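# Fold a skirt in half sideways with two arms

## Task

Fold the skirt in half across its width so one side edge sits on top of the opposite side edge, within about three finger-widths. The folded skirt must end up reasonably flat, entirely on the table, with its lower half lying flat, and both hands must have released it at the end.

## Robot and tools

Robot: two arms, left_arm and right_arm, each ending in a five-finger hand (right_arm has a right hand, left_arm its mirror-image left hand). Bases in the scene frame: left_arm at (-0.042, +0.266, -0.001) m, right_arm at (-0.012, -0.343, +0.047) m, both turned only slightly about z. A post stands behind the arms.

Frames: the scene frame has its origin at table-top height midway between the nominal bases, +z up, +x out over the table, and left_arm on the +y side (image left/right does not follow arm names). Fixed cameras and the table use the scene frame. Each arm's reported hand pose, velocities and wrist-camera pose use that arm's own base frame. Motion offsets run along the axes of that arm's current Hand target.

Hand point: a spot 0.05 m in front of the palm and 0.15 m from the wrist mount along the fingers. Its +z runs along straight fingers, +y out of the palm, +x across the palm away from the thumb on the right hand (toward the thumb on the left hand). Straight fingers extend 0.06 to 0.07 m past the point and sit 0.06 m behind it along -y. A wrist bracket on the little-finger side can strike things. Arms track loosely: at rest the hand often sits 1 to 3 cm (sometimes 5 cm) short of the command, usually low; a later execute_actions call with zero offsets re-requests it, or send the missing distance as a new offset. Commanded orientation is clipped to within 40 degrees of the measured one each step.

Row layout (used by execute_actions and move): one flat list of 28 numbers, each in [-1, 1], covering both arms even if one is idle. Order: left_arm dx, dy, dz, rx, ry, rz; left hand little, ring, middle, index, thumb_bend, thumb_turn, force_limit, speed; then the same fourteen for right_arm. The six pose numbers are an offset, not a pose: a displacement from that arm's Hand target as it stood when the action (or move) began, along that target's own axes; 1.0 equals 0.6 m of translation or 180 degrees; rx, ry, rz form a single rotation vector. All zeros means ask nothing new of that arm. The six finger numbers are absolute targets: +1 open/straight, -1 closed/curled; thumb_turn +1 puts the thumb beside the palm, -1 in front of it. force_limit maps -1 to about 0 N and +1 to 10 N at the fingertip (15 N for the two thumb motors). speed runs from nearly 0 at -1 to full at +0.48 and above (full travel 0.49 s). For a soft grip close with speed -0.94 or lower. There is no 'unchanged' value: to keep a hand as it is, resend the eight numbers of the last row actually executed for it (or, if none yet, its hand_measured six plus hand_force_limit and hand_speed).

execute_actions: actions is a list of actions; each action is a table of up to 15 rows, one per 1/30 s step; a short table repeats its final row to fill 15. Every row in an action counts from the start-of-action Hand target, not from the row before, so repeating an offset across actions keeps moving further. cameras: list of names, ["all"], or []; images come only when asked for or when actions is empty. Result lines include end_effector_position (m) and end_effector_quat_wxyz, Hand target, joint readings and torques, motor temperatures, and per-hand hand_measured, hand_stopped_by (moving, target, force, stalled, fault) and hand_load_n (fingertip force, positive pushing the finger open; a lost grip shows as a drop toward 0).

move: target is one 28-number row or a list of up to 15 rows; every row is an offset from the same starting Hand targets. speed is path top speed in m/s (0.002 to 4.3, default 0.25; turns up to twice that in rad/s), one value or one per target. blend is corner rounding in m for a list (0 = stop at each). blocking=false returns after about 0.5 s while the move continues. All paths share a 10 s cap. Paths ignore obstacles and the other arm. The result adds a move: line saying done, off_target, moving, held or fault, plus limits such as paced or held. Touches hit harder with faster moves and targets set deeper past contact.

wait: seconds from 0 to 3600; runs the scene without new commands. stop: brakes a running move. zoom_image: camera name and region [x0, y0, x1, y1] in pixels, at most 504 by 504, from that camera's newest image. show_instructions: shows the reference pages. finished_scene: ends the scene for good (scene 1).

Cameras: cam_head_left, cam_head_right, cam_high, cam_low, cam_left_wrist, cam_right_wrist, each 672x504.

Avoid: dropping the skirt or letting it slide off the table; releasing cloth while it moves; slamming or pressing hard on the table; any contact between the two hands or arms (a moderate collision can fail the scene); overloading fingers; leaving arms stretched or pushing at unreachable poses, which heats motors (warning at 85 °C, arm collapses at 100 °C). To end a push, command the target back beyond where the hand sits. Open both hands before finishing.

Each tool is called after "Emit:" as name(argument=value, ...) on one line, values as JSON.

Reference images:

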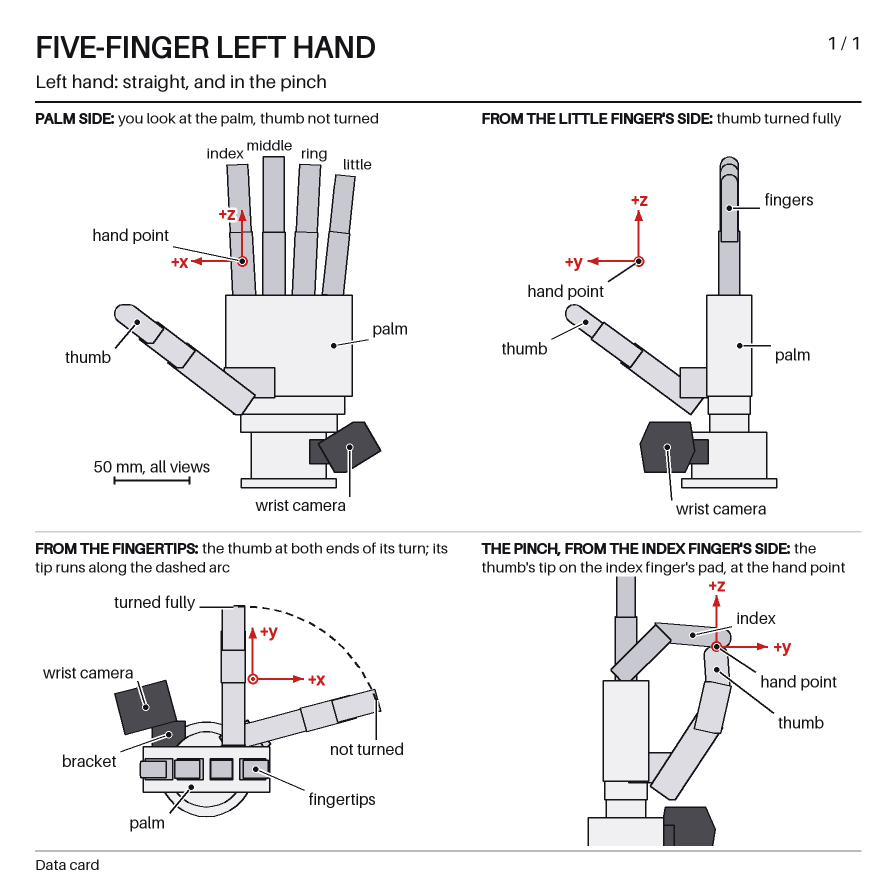

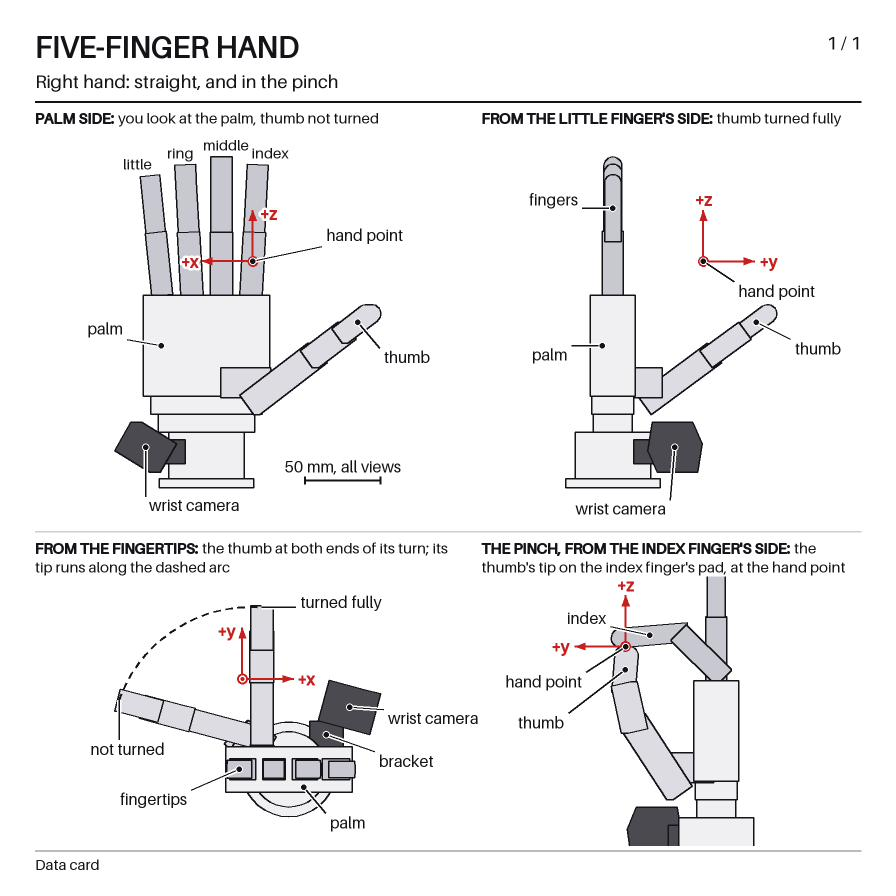

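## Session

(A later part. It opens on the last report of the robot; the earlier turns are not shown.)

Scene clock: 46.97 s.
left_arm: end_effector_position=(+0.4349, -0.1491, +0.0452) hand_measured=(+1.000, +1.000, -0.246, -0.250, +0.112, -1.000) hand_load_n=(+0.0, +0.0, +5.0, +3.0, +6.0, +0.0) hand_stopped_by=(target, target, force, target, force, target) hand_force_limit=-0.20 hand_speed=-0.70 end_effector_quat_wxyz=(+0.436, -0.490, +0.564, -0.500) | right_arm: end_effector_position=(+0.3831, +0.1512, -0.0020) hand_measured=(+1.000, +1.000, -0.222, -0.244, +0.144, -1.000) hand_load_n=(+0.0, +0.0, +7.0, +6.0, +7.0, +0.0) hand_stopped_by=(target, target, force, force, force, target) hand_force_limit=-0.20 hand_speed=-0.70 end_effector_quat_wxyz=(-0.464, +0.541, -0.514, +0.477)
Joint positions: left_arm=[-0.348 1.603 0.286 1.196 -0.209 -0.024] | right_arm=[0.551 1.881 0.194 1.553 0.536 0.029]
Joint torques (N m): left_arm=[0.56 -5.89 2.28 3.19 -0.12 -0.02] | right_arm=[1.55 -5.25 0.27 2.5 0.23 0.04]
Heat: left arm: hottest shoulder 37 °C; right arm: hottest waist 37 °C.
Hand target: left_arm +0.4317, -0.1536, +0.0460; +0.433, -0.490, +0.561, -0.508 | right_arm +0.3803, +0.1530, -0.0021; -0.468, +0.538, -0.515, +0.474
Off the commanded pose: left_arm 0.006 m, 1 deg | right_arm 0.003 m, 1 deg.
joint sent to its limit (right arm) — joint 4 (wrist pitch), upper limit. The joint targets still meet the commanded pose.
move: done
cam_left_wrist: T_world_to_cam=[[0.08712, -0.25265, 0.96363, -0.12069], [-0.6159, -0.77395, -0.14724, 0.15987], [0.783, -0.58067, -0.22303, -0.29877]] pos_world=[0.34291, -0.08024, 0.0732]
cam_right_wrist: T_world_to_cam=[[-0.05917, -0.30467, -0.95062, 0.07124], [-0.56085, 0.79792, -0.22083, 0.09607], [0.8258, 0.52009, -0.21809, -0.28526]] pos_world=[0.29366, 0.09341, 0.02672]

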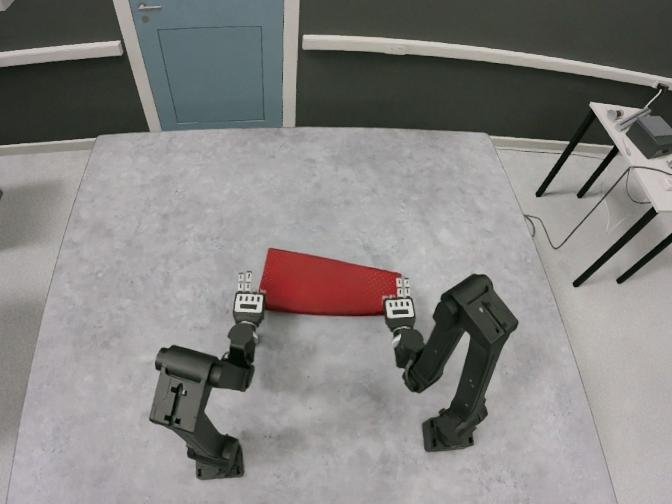

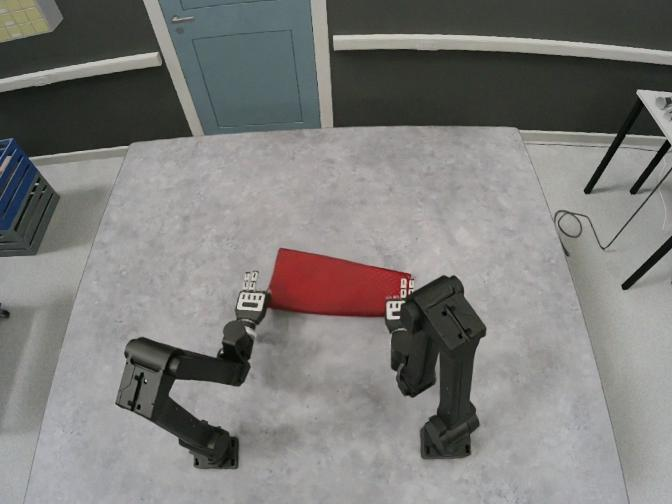

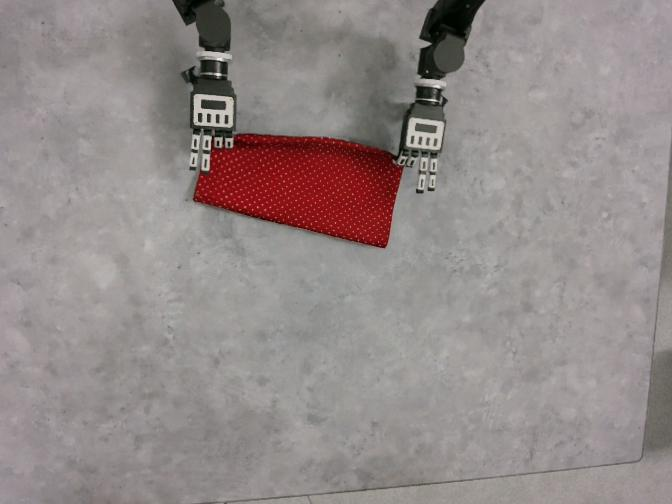

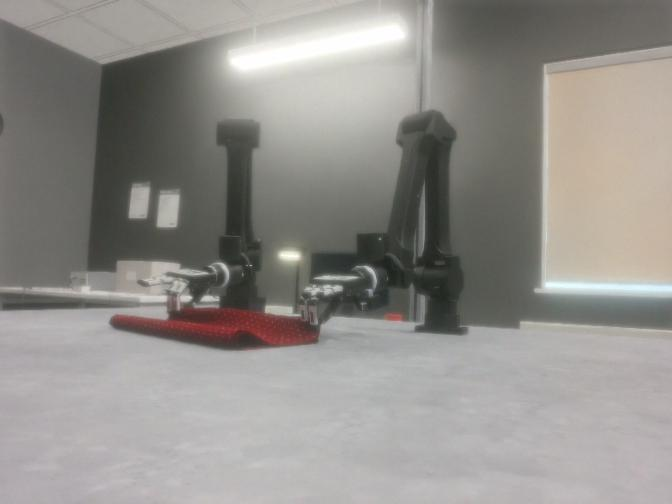

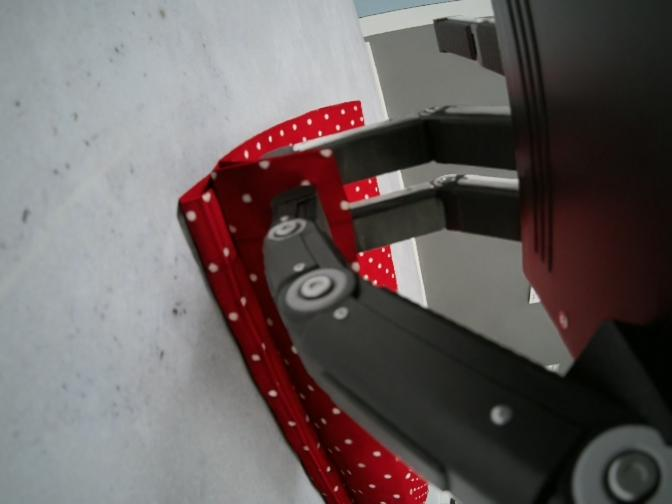

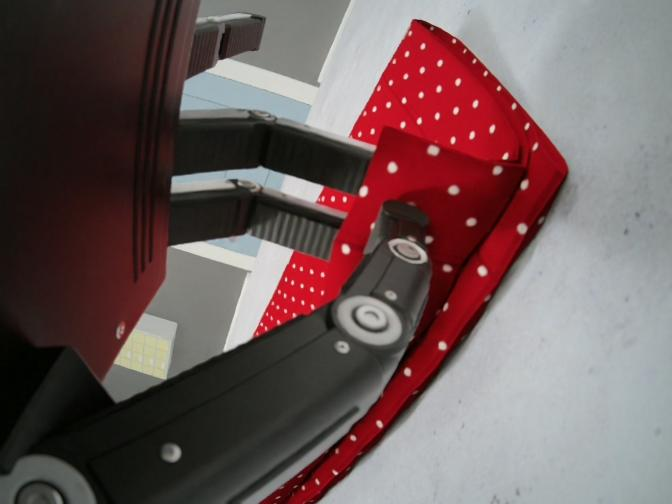

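Emit:
move(target=[[0.0258,-0.3318,0.2760, 0,0,0, 1, 1, -0.25, -0.25, -0.2, -1, -0.2, -0.7, 0.0287,-0.2250,0.2165, 0,0,0, 1, 1, -0.25, -0.25, -0.2, -1, -0.2, -0.7],[0.0395,-0.2507,0.4548, 0,0,0, 1, 1, -0.25, -0.25, -0.2, -1, -0.2, -0.7, 0.0425,-0.1982,0.3543, 0,0,0, 1, 1, -0.25, -0.25, -0.2, -1, -0.2, -0.7],[0.0308,-0.3500,0.3332, 0,0,0, 1, 1, -0.25, -0.25, -0.2, -1, -0.2, -0.7, 0.0343,-0.2660,0.2542, 0,0,0, 1, 1, -0.25, -0.25, -0.2, -1, -0.2, -0.7],[0.0083,-0.0068,0.0950, 0,0,0, 1, 1, -0.25, -0.25, -0.2, -1, -0.2, -0.7, 0.0032,-0.0063,0.0850, 0,0,0, 1, 1, -0.25, -0.25, -0.2, -1, -0.2, -0.7]], cameras=["all"], speed=0.12, blend=[0.02, 0.02, 0.01, 0])

Emit:
zoom_image(camera="cam_low", region=[20, 200, 400, 370])

Emit:
zoom_image(camera="cam_high", region=[180, 100, 440, 260])

Emit:
zoom_image(camera="cam_left_wrist", region=[100, 60, 480, 320])

Scene clock: 56.87 s.
left_arm: end_effector_position=(+0.4903, -0.1614, +0.0424) hand_measured=(+1.000, +1.000, -0.246, -0.250, +0.112, -1.000) hand_load_n=(+0.0, +0.0, +5.0, +3.0, +6.5, +0.5) hand_stopped_by=(target, target, force, target, force, target) hand_force_limit=-0.20 hand_speed=-0.70 end_effector_quat_wxyz=(+0.435, -0.492, +0.564, -0.500) | right_arm: end_effector_position=(+0.4338, +0.1490, -0.0045) hand_measured=(+1.000, +1.000, -0.222, -0.244, +0.144, -1.000) hand_load_n=(+0.0, +0.0, +7.0, +6.0, +7.0, +0.0) hand_stopped_by=(target, target, force, force, force, target) hand_force_limit=-0.20 hand_speed=-0.70 end_effector_quat_wxyz=(-0.462, +0.542, -0.515, +0.477)
Joint positions: left_arm=[-0.326 1.694 0.439 1.132 -0.187 -0.024] | right_arm=[0.448 1.879 0.309 1.44 0.435 0.014]
Joint torques (N m): left_arm=[0.5 -7.82 2.71 3.19 -0.11 0.01] | right_arm=[1.61 -6.36 1.28 2.48 0.23 0.04]
Heat: left arm: hottest shoulder 37 °C; right arm: hottest waist 37 °C.
Hand target: left_arm +0.4875, -0.1667, +0.0438; +0.433, -0.490, +0.561, -0.508 | right_arm +0.4313, +0.1518, -0.0041; -0.468, +0.539, -0.516, +0.474
Off the commanded pose: left_arm 0.006 m, 1 deg | right_arm 0.004 m, 1 deg.
move: done
cam_left_wrist: T_world_to_cam=[[0.09028, -0.25094, 0.96378, -0.12723], [-0.61563, -0.77475, -0.14406, 0.18369], [0.78285, -0.58033, -0.22443, -0.34968]] pos_world=[0.39831, -0.09254, 0.0706]
cam_right_wrist: T_world_to_cam=[[-0.06203, -0.3062, -0.94995, 0.07269], [-0.56099, 0.7979, -0.22056, 0.12576], [0.82549, 0.51923, -0.22127, -0.32623]] pos_world=[0.34436, 0.0913, 0.02461]

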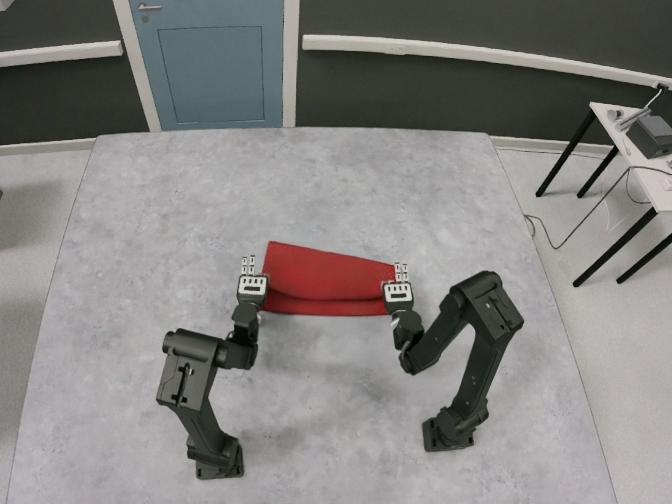

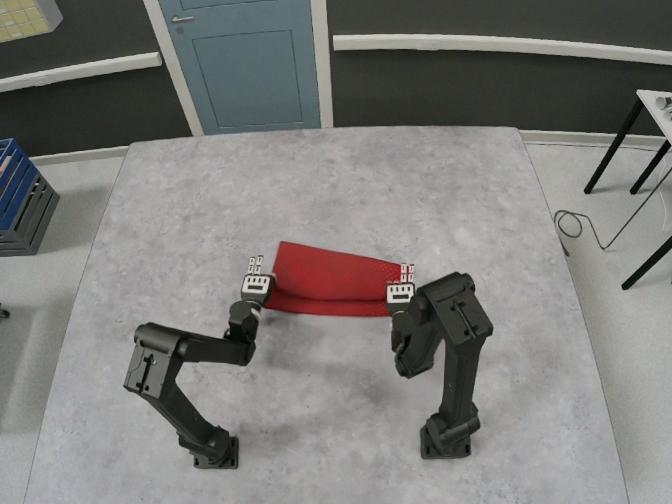

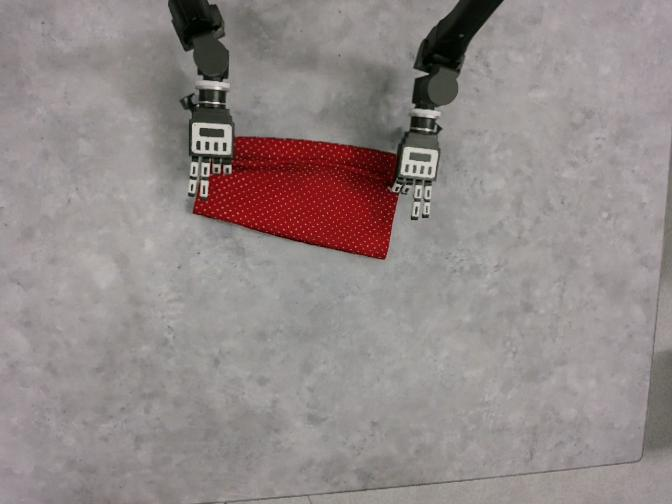

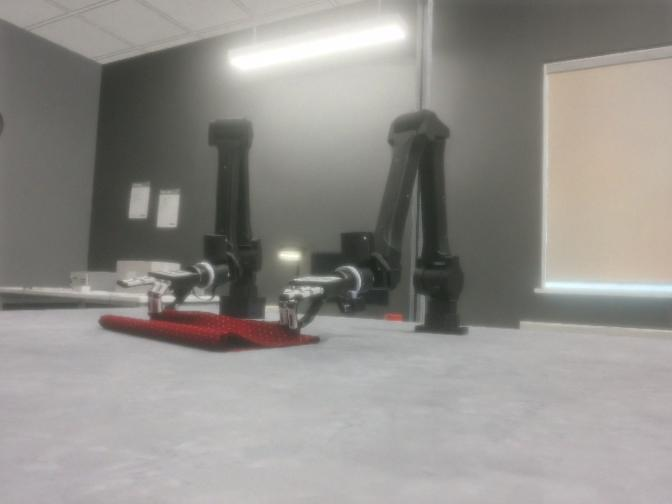

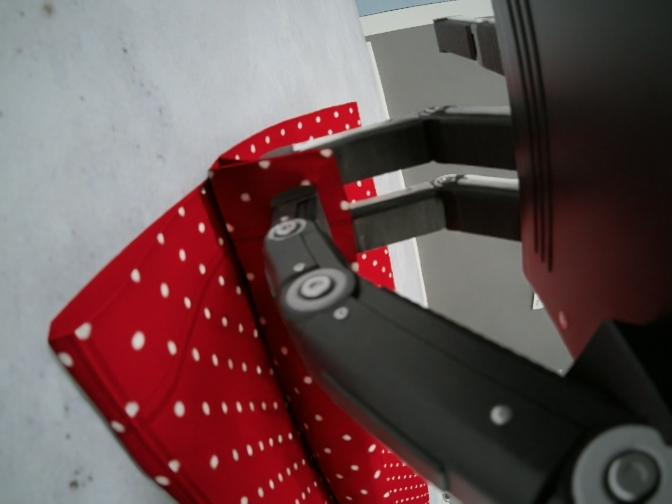

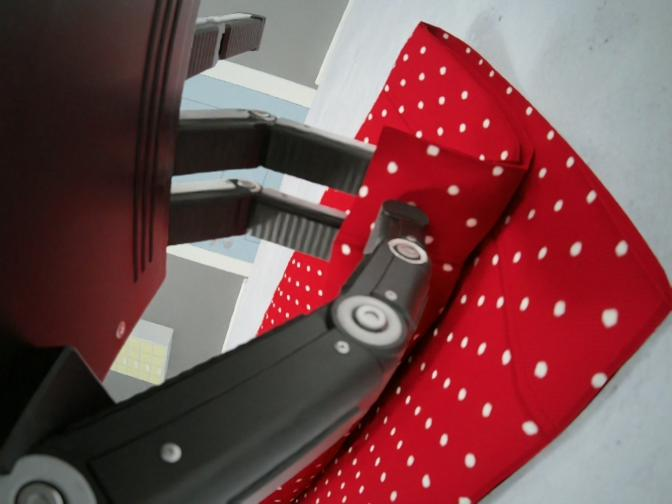

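Scaled by 1.326.

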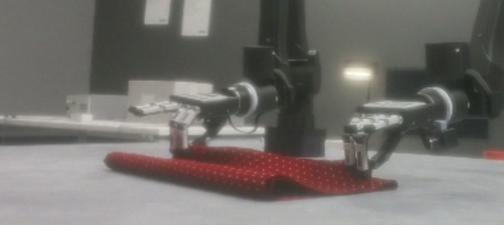

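Scaled by 1.938.

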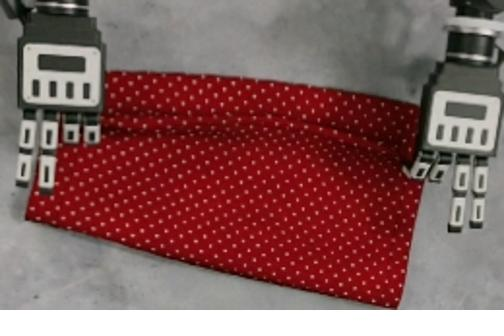

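Scaled by 1.326 from the camera's image (finer frame: 960x720).

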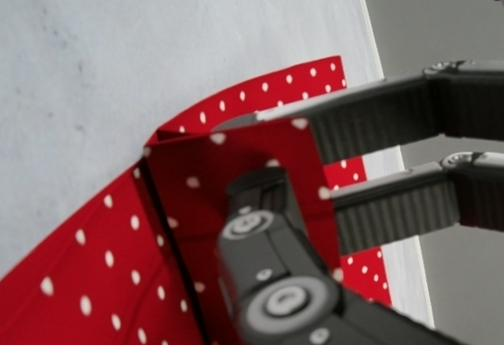

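Emit:
move(target=[[0.0178,-0.3253,0.1808, 0,0,0, 1, 1, -0.25, -0.25, -0.2, -1, -0.2, -0.7, 0.0318,-0.2225,0.1653, 0,0,0, 1, 1, -0.25, -0.25, -0.2, -1, -0.2, -0.7],[0.0318,-0.2442,0.3598, 0,0,0, 1, 1, -0.25, -0.25, -0.2, -1, -0.2, -0.7, 0.0465,-0.1643,0.3233, 0,0,0, 1, 1, -0.25, -0.25, -0.2, -1, -0.2, -0.7],[0.0228,-0.3432,0.2383, 0,0,0, 1, 1, -0.25, -0.25, -0.2, -1, -0.2, -0.7, 0.0385,-0.2322,0.2233, 0,0,0, 1, 1, -0.25, -0.25, -0.2, -1, -0.2, -0.7],[0,0,0, 0,0,0, 1, 1, -0.25, -0.25, -0.2, -1, -0.2, -0.7, 0.0072,-0.0048,0.0423, 0,0,0, 1, 1, -0.25, -0.25, -0.2, -1, -0.2, -0.7]], cameras=["all"], speed=0.12, blend=[0.02, 0.02, 0.01, 0])

Emit:
zoom_image(camera="cam_high", region=[180, 100, 440, 270])

Emit:
zoom_image(camera="cam_right_wrist", region=[250, 0, 672, 400])

Scene clock: 64.13 s.
left_arm: end_effector_position=(+0.4902, -0.1617, +0.0424) hand_measured=(+1.000, +1.000, -0.246, -0.250, +0.112, -1.000) hand_load_n=(+0.0, +0.0, +4.5, +3.0, +6.5, +0.0) hand_stopped_by=(target, target, force, target, force, target) hand_force_limit=-0.20 hand_speed=-0.70 end_effector_quat_wxyz=(+0.435, -0.492, +0.564, -0.500) | right_arm: end_effector_position=(+0.4593, +0.1451, -0.0042) hand_measured=(+1.000, +1.000, -0.222, -0.244, +0.144, -1.000) hand_load_n=(+0.0, +0.0, +7.0, +5.5, +7.5, +0.0) hand_stopped_by=(target, target, force, force, force, target) hand_force_limit=-0.20 hand_speed=-0.70 end_effector_quat_wxyz=(-0.463, +0.542, -0.515, +0.477)
Joint positions: left_arm=[-0.326 1.694 0.439 1.132 -0.187 -0.024] | right_arm=[0.398 1.881 0.366 1.389 0.385 0.007]
Joint torques (N m): left_arm=[0.56 -7.77 2.71 3.21 -0.11 0] | right_arm=[1.55 -6.83 1.77 2.55 0.22 0.05]
Heat: left arm: hottest shoulder 37 °C; right arm: hottest waist 37 °C.
Hand target: left_arm +0.4875, -0.1667, +0.0438; +0.433, -0.490, +0.561, -0.508 | right_arm +0.4570, +0.1480, -0.0040; -0.468, +0.539, -0.515, +0.474
Off the commanded pose: left_arm 0.006 m, 1 deg | right_arm 0.004 m, 1 deg.
move: done
cam_left_wrist: T_world_to_cam=[[0.09014, -0.25093, 0.9638, -0.12722], [-0.6162, -0.77432, -0.14397, 0.18379], [0.78242, -0.58091, -0.22442, -0.34968]] pos_world=[0.39831, -0.09274, 0.0706]
cam_right_wrist: T_world_to_cam=[[-0.06193, -0.30585, -0.95006, 0.07328], [-0.56161, 0.79758, -0.22015, 0.14362], [0.82508, 0.51993, -0.22117, -0.34513]] pos_world=[0.36996, 0.08731, 0.02491]

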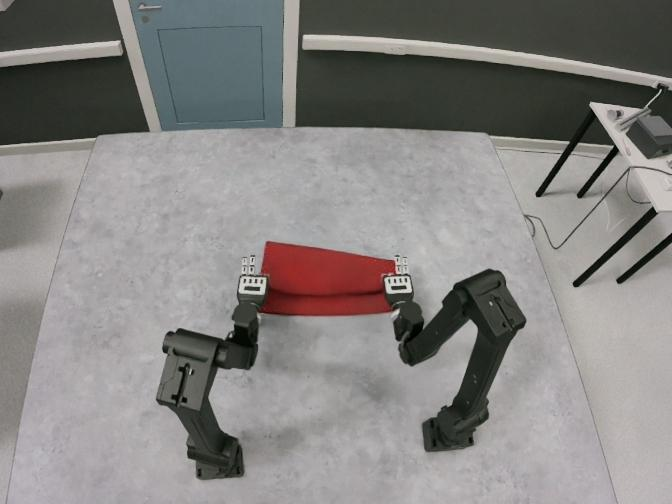

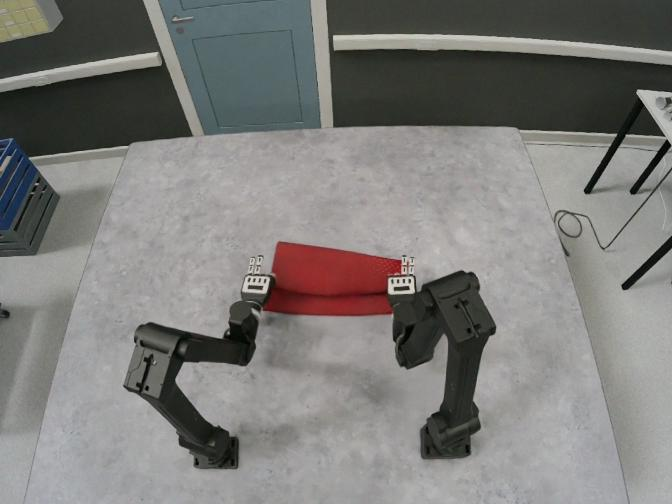

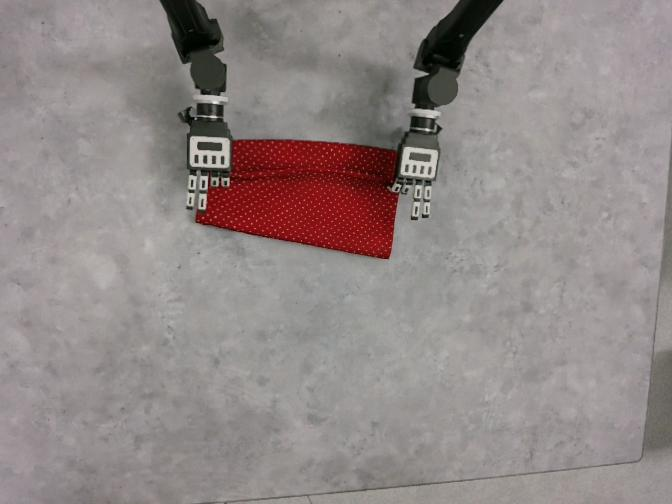

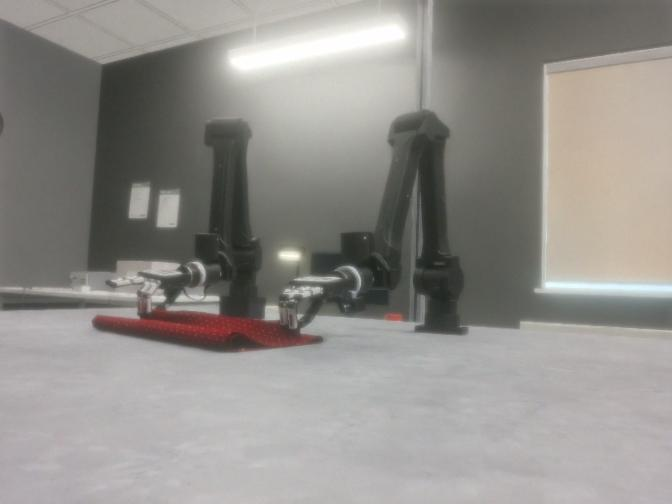

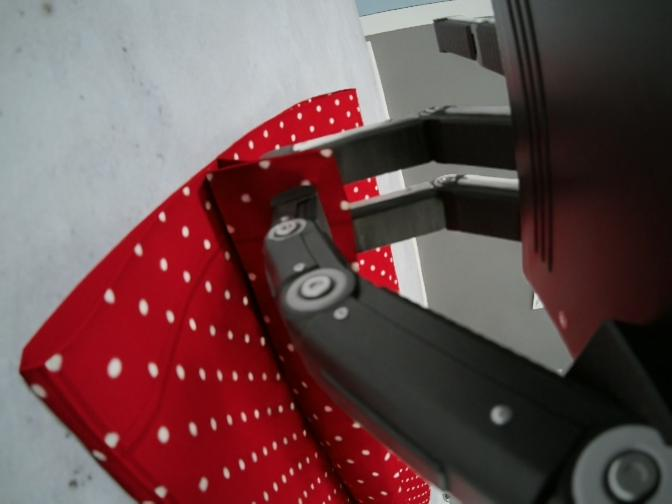

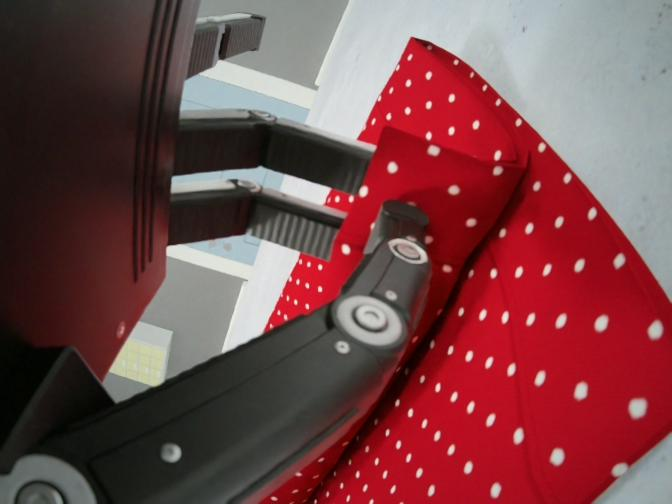

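Scaled by 1.938.

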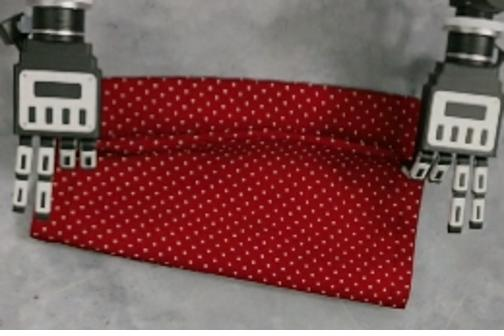

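Scaled by 1.194 from the camera's image (finer frame: 960x720).

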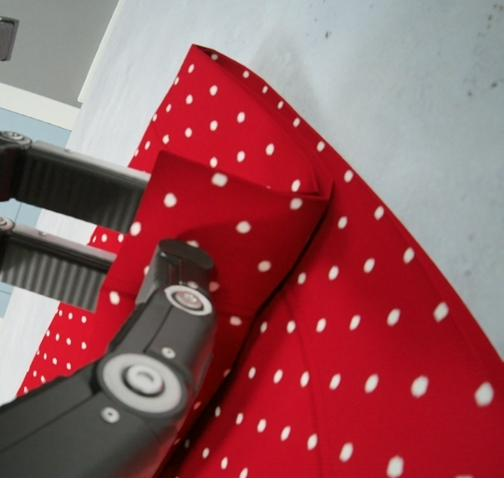

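Emit:
move(target=[[-0.0113,0.0138,-0.0842, 0,0,0, 1, 1, -0.25, -0.25, -0.2, -1, -0.2, -0.7, -0.0152,0.0183,-0.1210, 0,0,0, 1, 1, -0.25, -0.25, -0.2, -1, -0.2, -0.7]], cameras=["all"], speed=0.08)

Emit:
zoom_image(camera="cam_high", region=[180, 100, 440, 270])

Emit:
zoom_image(camera="cam_low", region=[60, 240, 360, 370])

Scene clock: 66.00 s.
left_arm: end_effector_position=(+0.4402, -0.1480, +0.0322) hand_measured=(+1.000, +1.000, -0.246, -0.250, +0.112, -1.000) hand_load_n=(+0.0, -0.5, +5.0, +3.0, +7.0, +0.0) hand_stopped_by=(target, target, force, target, force, target) hand_force_limit=-0.20 hand_speed=-0.70 end_effector_quat_wxyz=(+0.433, -0.493, +0.569, -0.495) | right_arm: end_effector_position=(+0.3862, +0.1540, -0.0069) hand_measured=(+1.000, +1.000, -0.222, -0.244, +0.144, -1.000) hand_load_n=(+0.0, +0.0, +6.5, +6.0, +7.0, +0.0) hand_stopped_by=(target, target, force, force, force, target) hand_force_limit=-0.20 hand_speed=-0.70 end_effector_quat_wxyz=(-0.462, +0.542, -0.515, +0.477)
Joint positions: left_arm=[-0.337 1.66 0.303 1.22 -0.197 -0.024] | right_arm=[0.554 1.901 0.209 1.553 0.539 0.03]
Joint torques (N m): left_arm=[0.56 -7.71 1.87 3.12 -0.13 -0.01] | right_arm=[1.55 -5.42 0.23 2.44 0.23 0.07]
Heat: left arm: hottest shoulder 37 °C; right arm: hottest waist 37 °C.
Hand target: left_arm +0.4378, -0.1526, +0.0410; +0.433, -0.490, +0.561, -0.508 | right_arm +0.3835, +0.1559, -0.0069; -0.468, +0.538, -0.515, +0.474
Off the commanded pose: left_arm 0.010 m, 2 deg | right_arm 0.003 m, 1 deg.
joint sent to its limit (right arm) — joint 4 (wrist pitch), upper limit. The joint targets still meet the commanded pose.
move: done
cam_left_wrist: T_world_to_cam=[[0.10234, -0.25669, 0.96106, -0.11554], [-0.61841, -0.77316, -0.14065, 0.16309], [0.77916, -0.57993, -0.23787, -0.30293]] pos_world=[0.34871, -0.07924, 0.06192]
cam_right_wrist: T_world_to_cam=[[-0.0636, -0.3071, -0.94955, 0.06979], [-0.56187, 0.79736, -0.22025, 0.0951], [0.82478, 0.51952, -0.22326, -0.28989]] pos_world=[0.29696, 0.09621, 0.0225]

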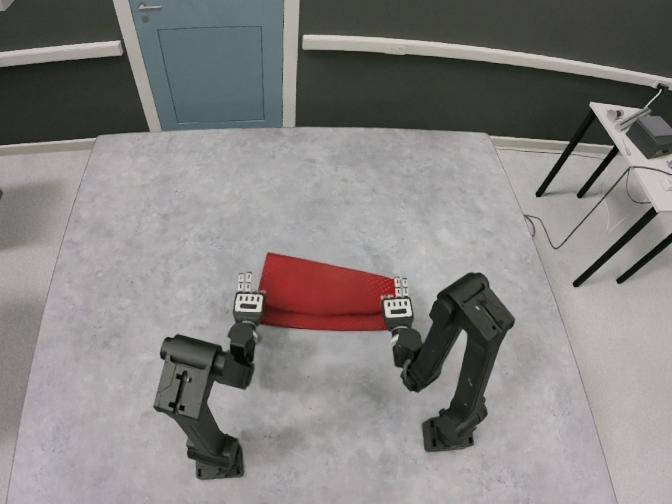

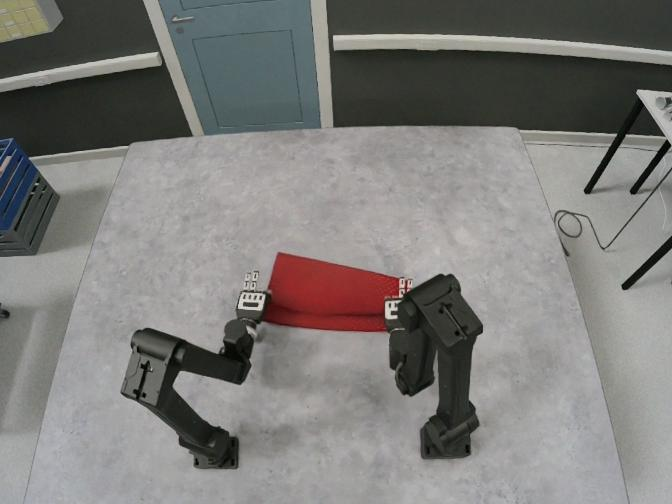

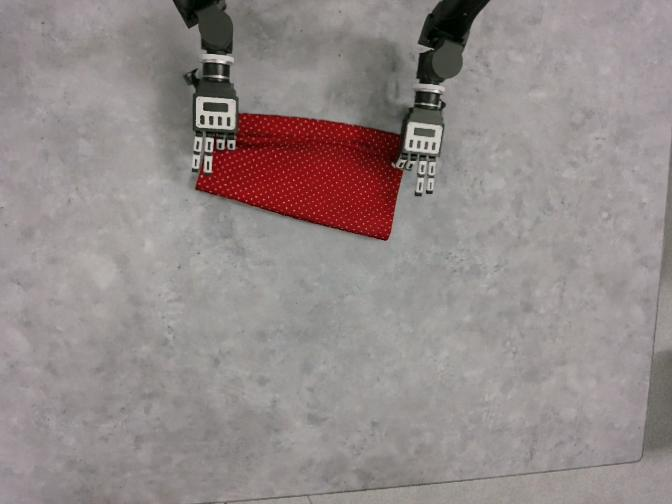

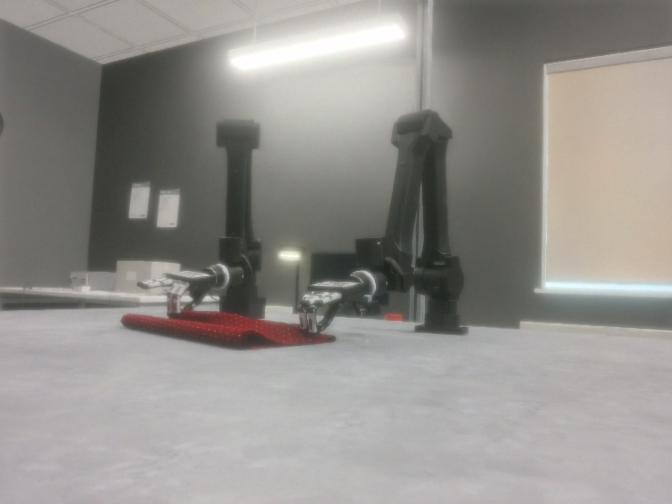

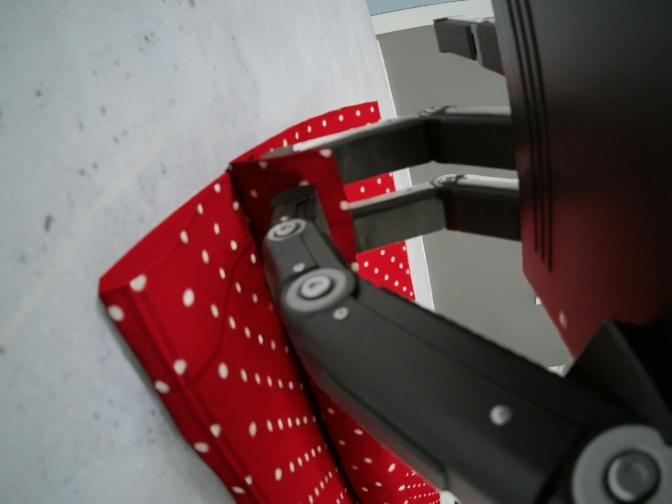

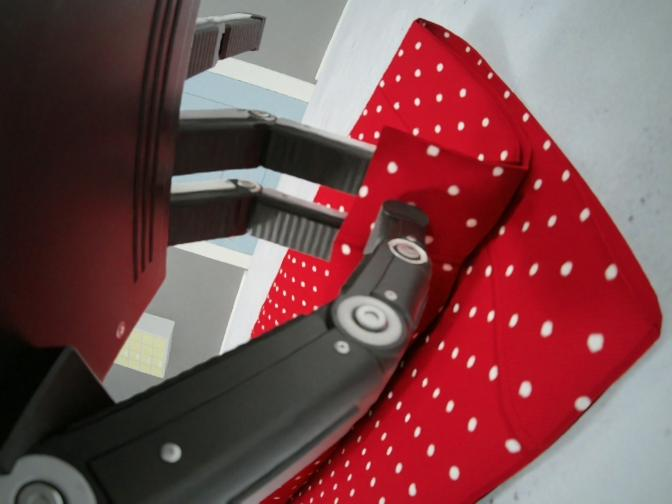

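Scaled by 1.938.

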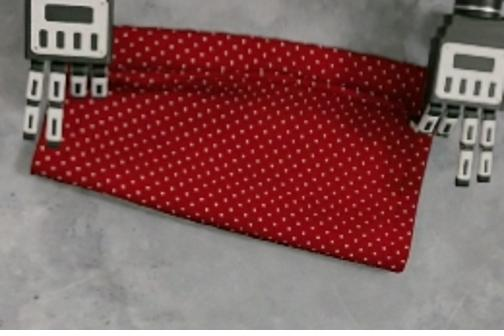

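Scaled by 1.680.

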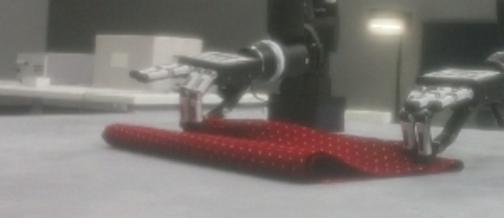

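Emit:
move(target=[[0,-0.0100,-0.001, 0,0,0, 1, 1, -0.25, -0.25, 0.2, -0.7, -0.2, -0.7, 0,0,0, 0,0,0, 1, 1, -0.25, -0.25, 0.2, -0.7, -0.2, -0.7],[0,-0.0100,-0.001, 0,0,0, 1, 1, -0.25, -0.25, 0.2, 1, -0.2, -0.3, 0,0,0, 0,0,0, 1, 1, -0.25, -0.25, 0.2, 1, -0.2, -0.3]], cameras=["all"], speed=0.08)

Emit:
zoom_image(camera="cam_high", region=[180, 90, 440, 260])

Emit:
zoom_image(camera="cam_low", region=[60, 240, 360, 370])

Scene clock: 68.73 s.
left_arm: end_effector_position=(+0.4432, -0.1487, +0.0474) hand_measured=(+1.000, +1.000, -0.246, -0.250, +0.200, +1.000) hand_load_n=(+0.0, +0.0, +0.0, +0.0, +0.0, +0.0) hand_stopped_by=(target, target, force, target, target, target) hand_force_limit=-0.20 hand_speed=-0.30 end_effector_quat_wxyz=(+0.439, -0.488, +0.559, -0.506) | right_arm: end_effector_position=(+0.3863, +0.1537, -0.0068) hand_measured=(+1.000, +1.000, -0.222, -0.246, +0.200, +1.000) hand_load_n=(+0.0, +0.0, +0.0, +0.0, +0.0, +0.0) hand_stopped_by=(target, target, force, force, target, target) hand_force_limit=-0.20 hand_speed=-0.30 end_effector_quat_wxyz=(-0.462, +0.542, -0.515, +0.477)
Joint positions: left_arm=[-0.337 1.624 0.303 1.217 -0.199 -0.024] | right_arm=[0.554 1.901 0.209 1.553 0.541 0.031]
Joint torques (N m): left_arm=[0.62 -7.36 2.11 1.96 -0.08 -0.02] | right_arm=[1.61 -5.36 0.23 2.47 0.17 0.06]
Heat: left arm: hottest shoulder 37 °C; right arm: hottest waist 37 °C.
Hand target: left_arm +0.4379, -0.1526, +0.0470; +0.433, -0.490, +0.561, -0.508 | right_arm +0.3835, +0.1558, -0.0069; -0.468, +0.538, -0.515, +0.474
Off the commanded pose: left_arm 0.007 m, 1 deg | right_arm 0.004 m, 1 deg.
joint sent to its limit (right arm) — joint 4 (wrist pitch), upper limit. The joint targets still meet the commanded pose.
move: done
cam_left_wrist: T_world_to_cam=[[0.07253, -0.24615, 0.96652, -0.11608], [-0.61265, -0.77568, -0.15158, 0.16415], [0.78702, -0.58114, -0.20706, -0.30714]] pos_world=[0.35071, -0.07974, 0.07348]
cam_right_wrist: T_world_to_cam=[[-0.064, -0.3061, -0.94985, 0.06978], [-0.5605, 0.79852, -0.21957, 0.0946], [0.82568, 0.51834, -0.22267, -0.28991]] pos_world=[0.29686, 0.0961, 0.0225]

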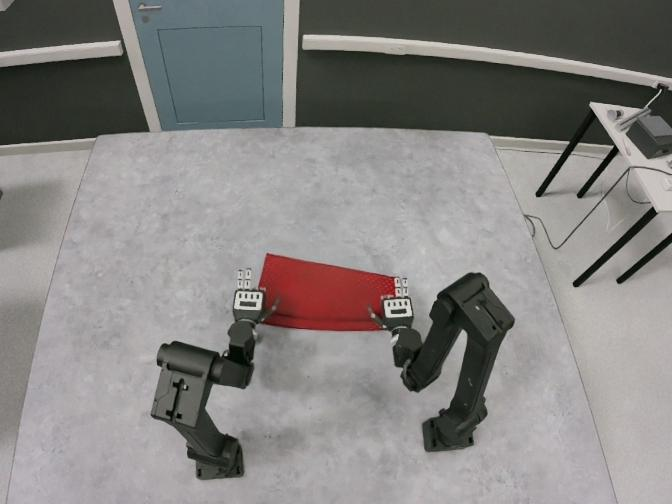

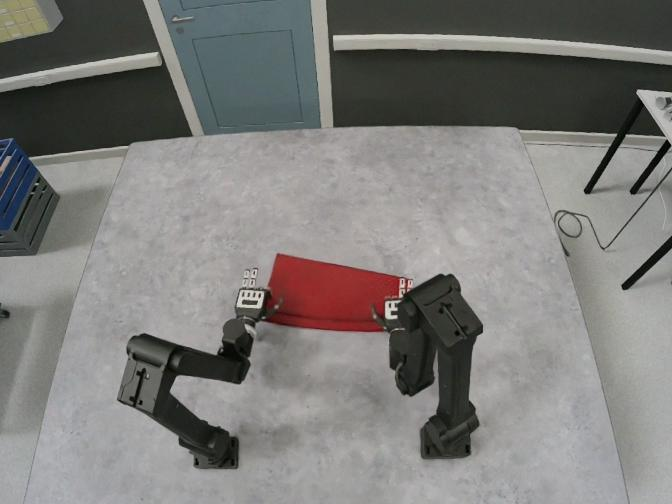

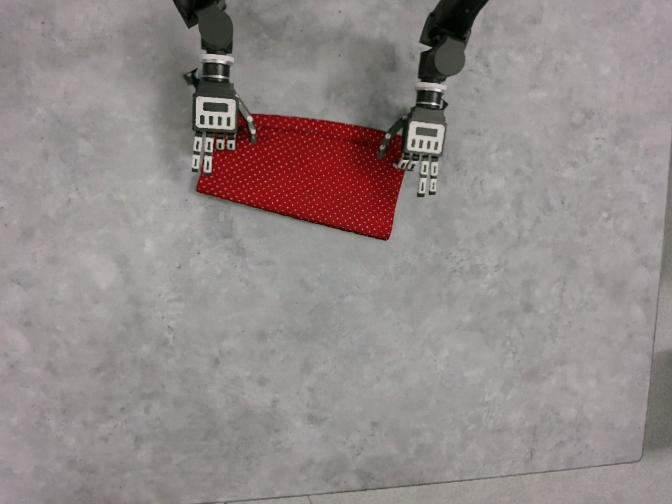

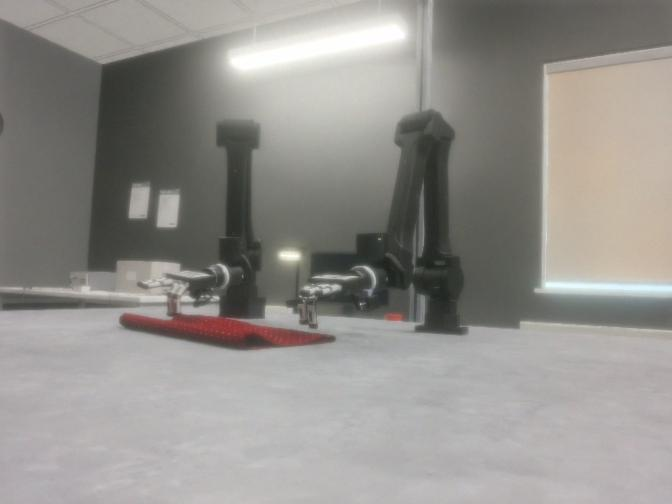

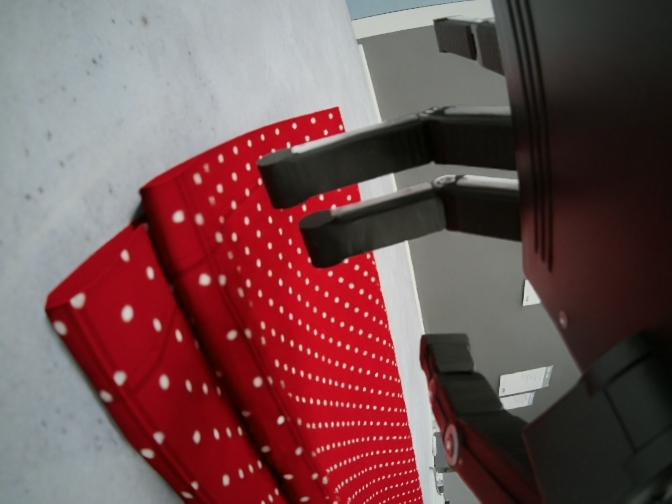

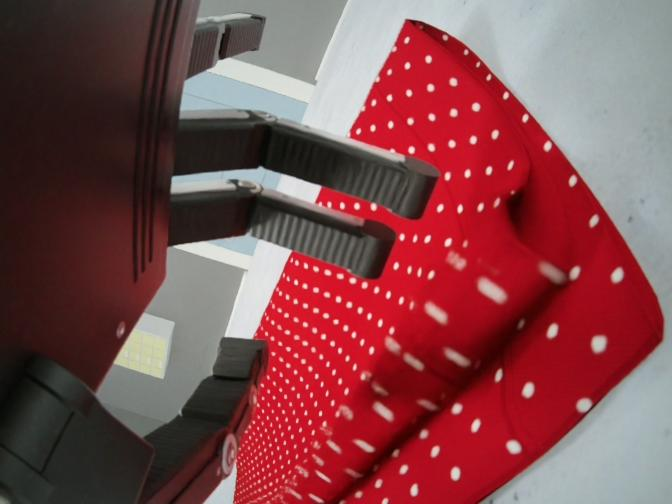

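Scaled by 1.938.

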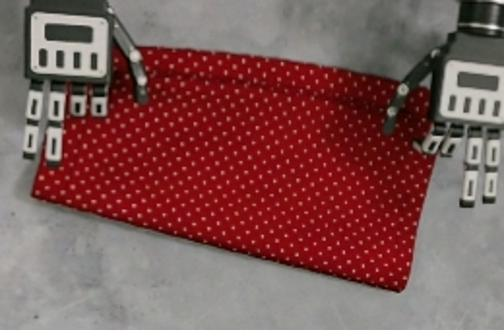

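Scaled by 1.680.

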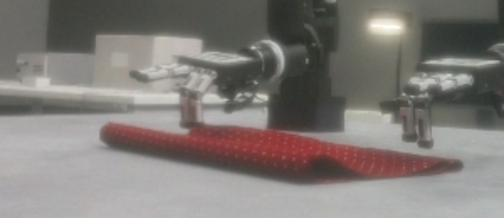

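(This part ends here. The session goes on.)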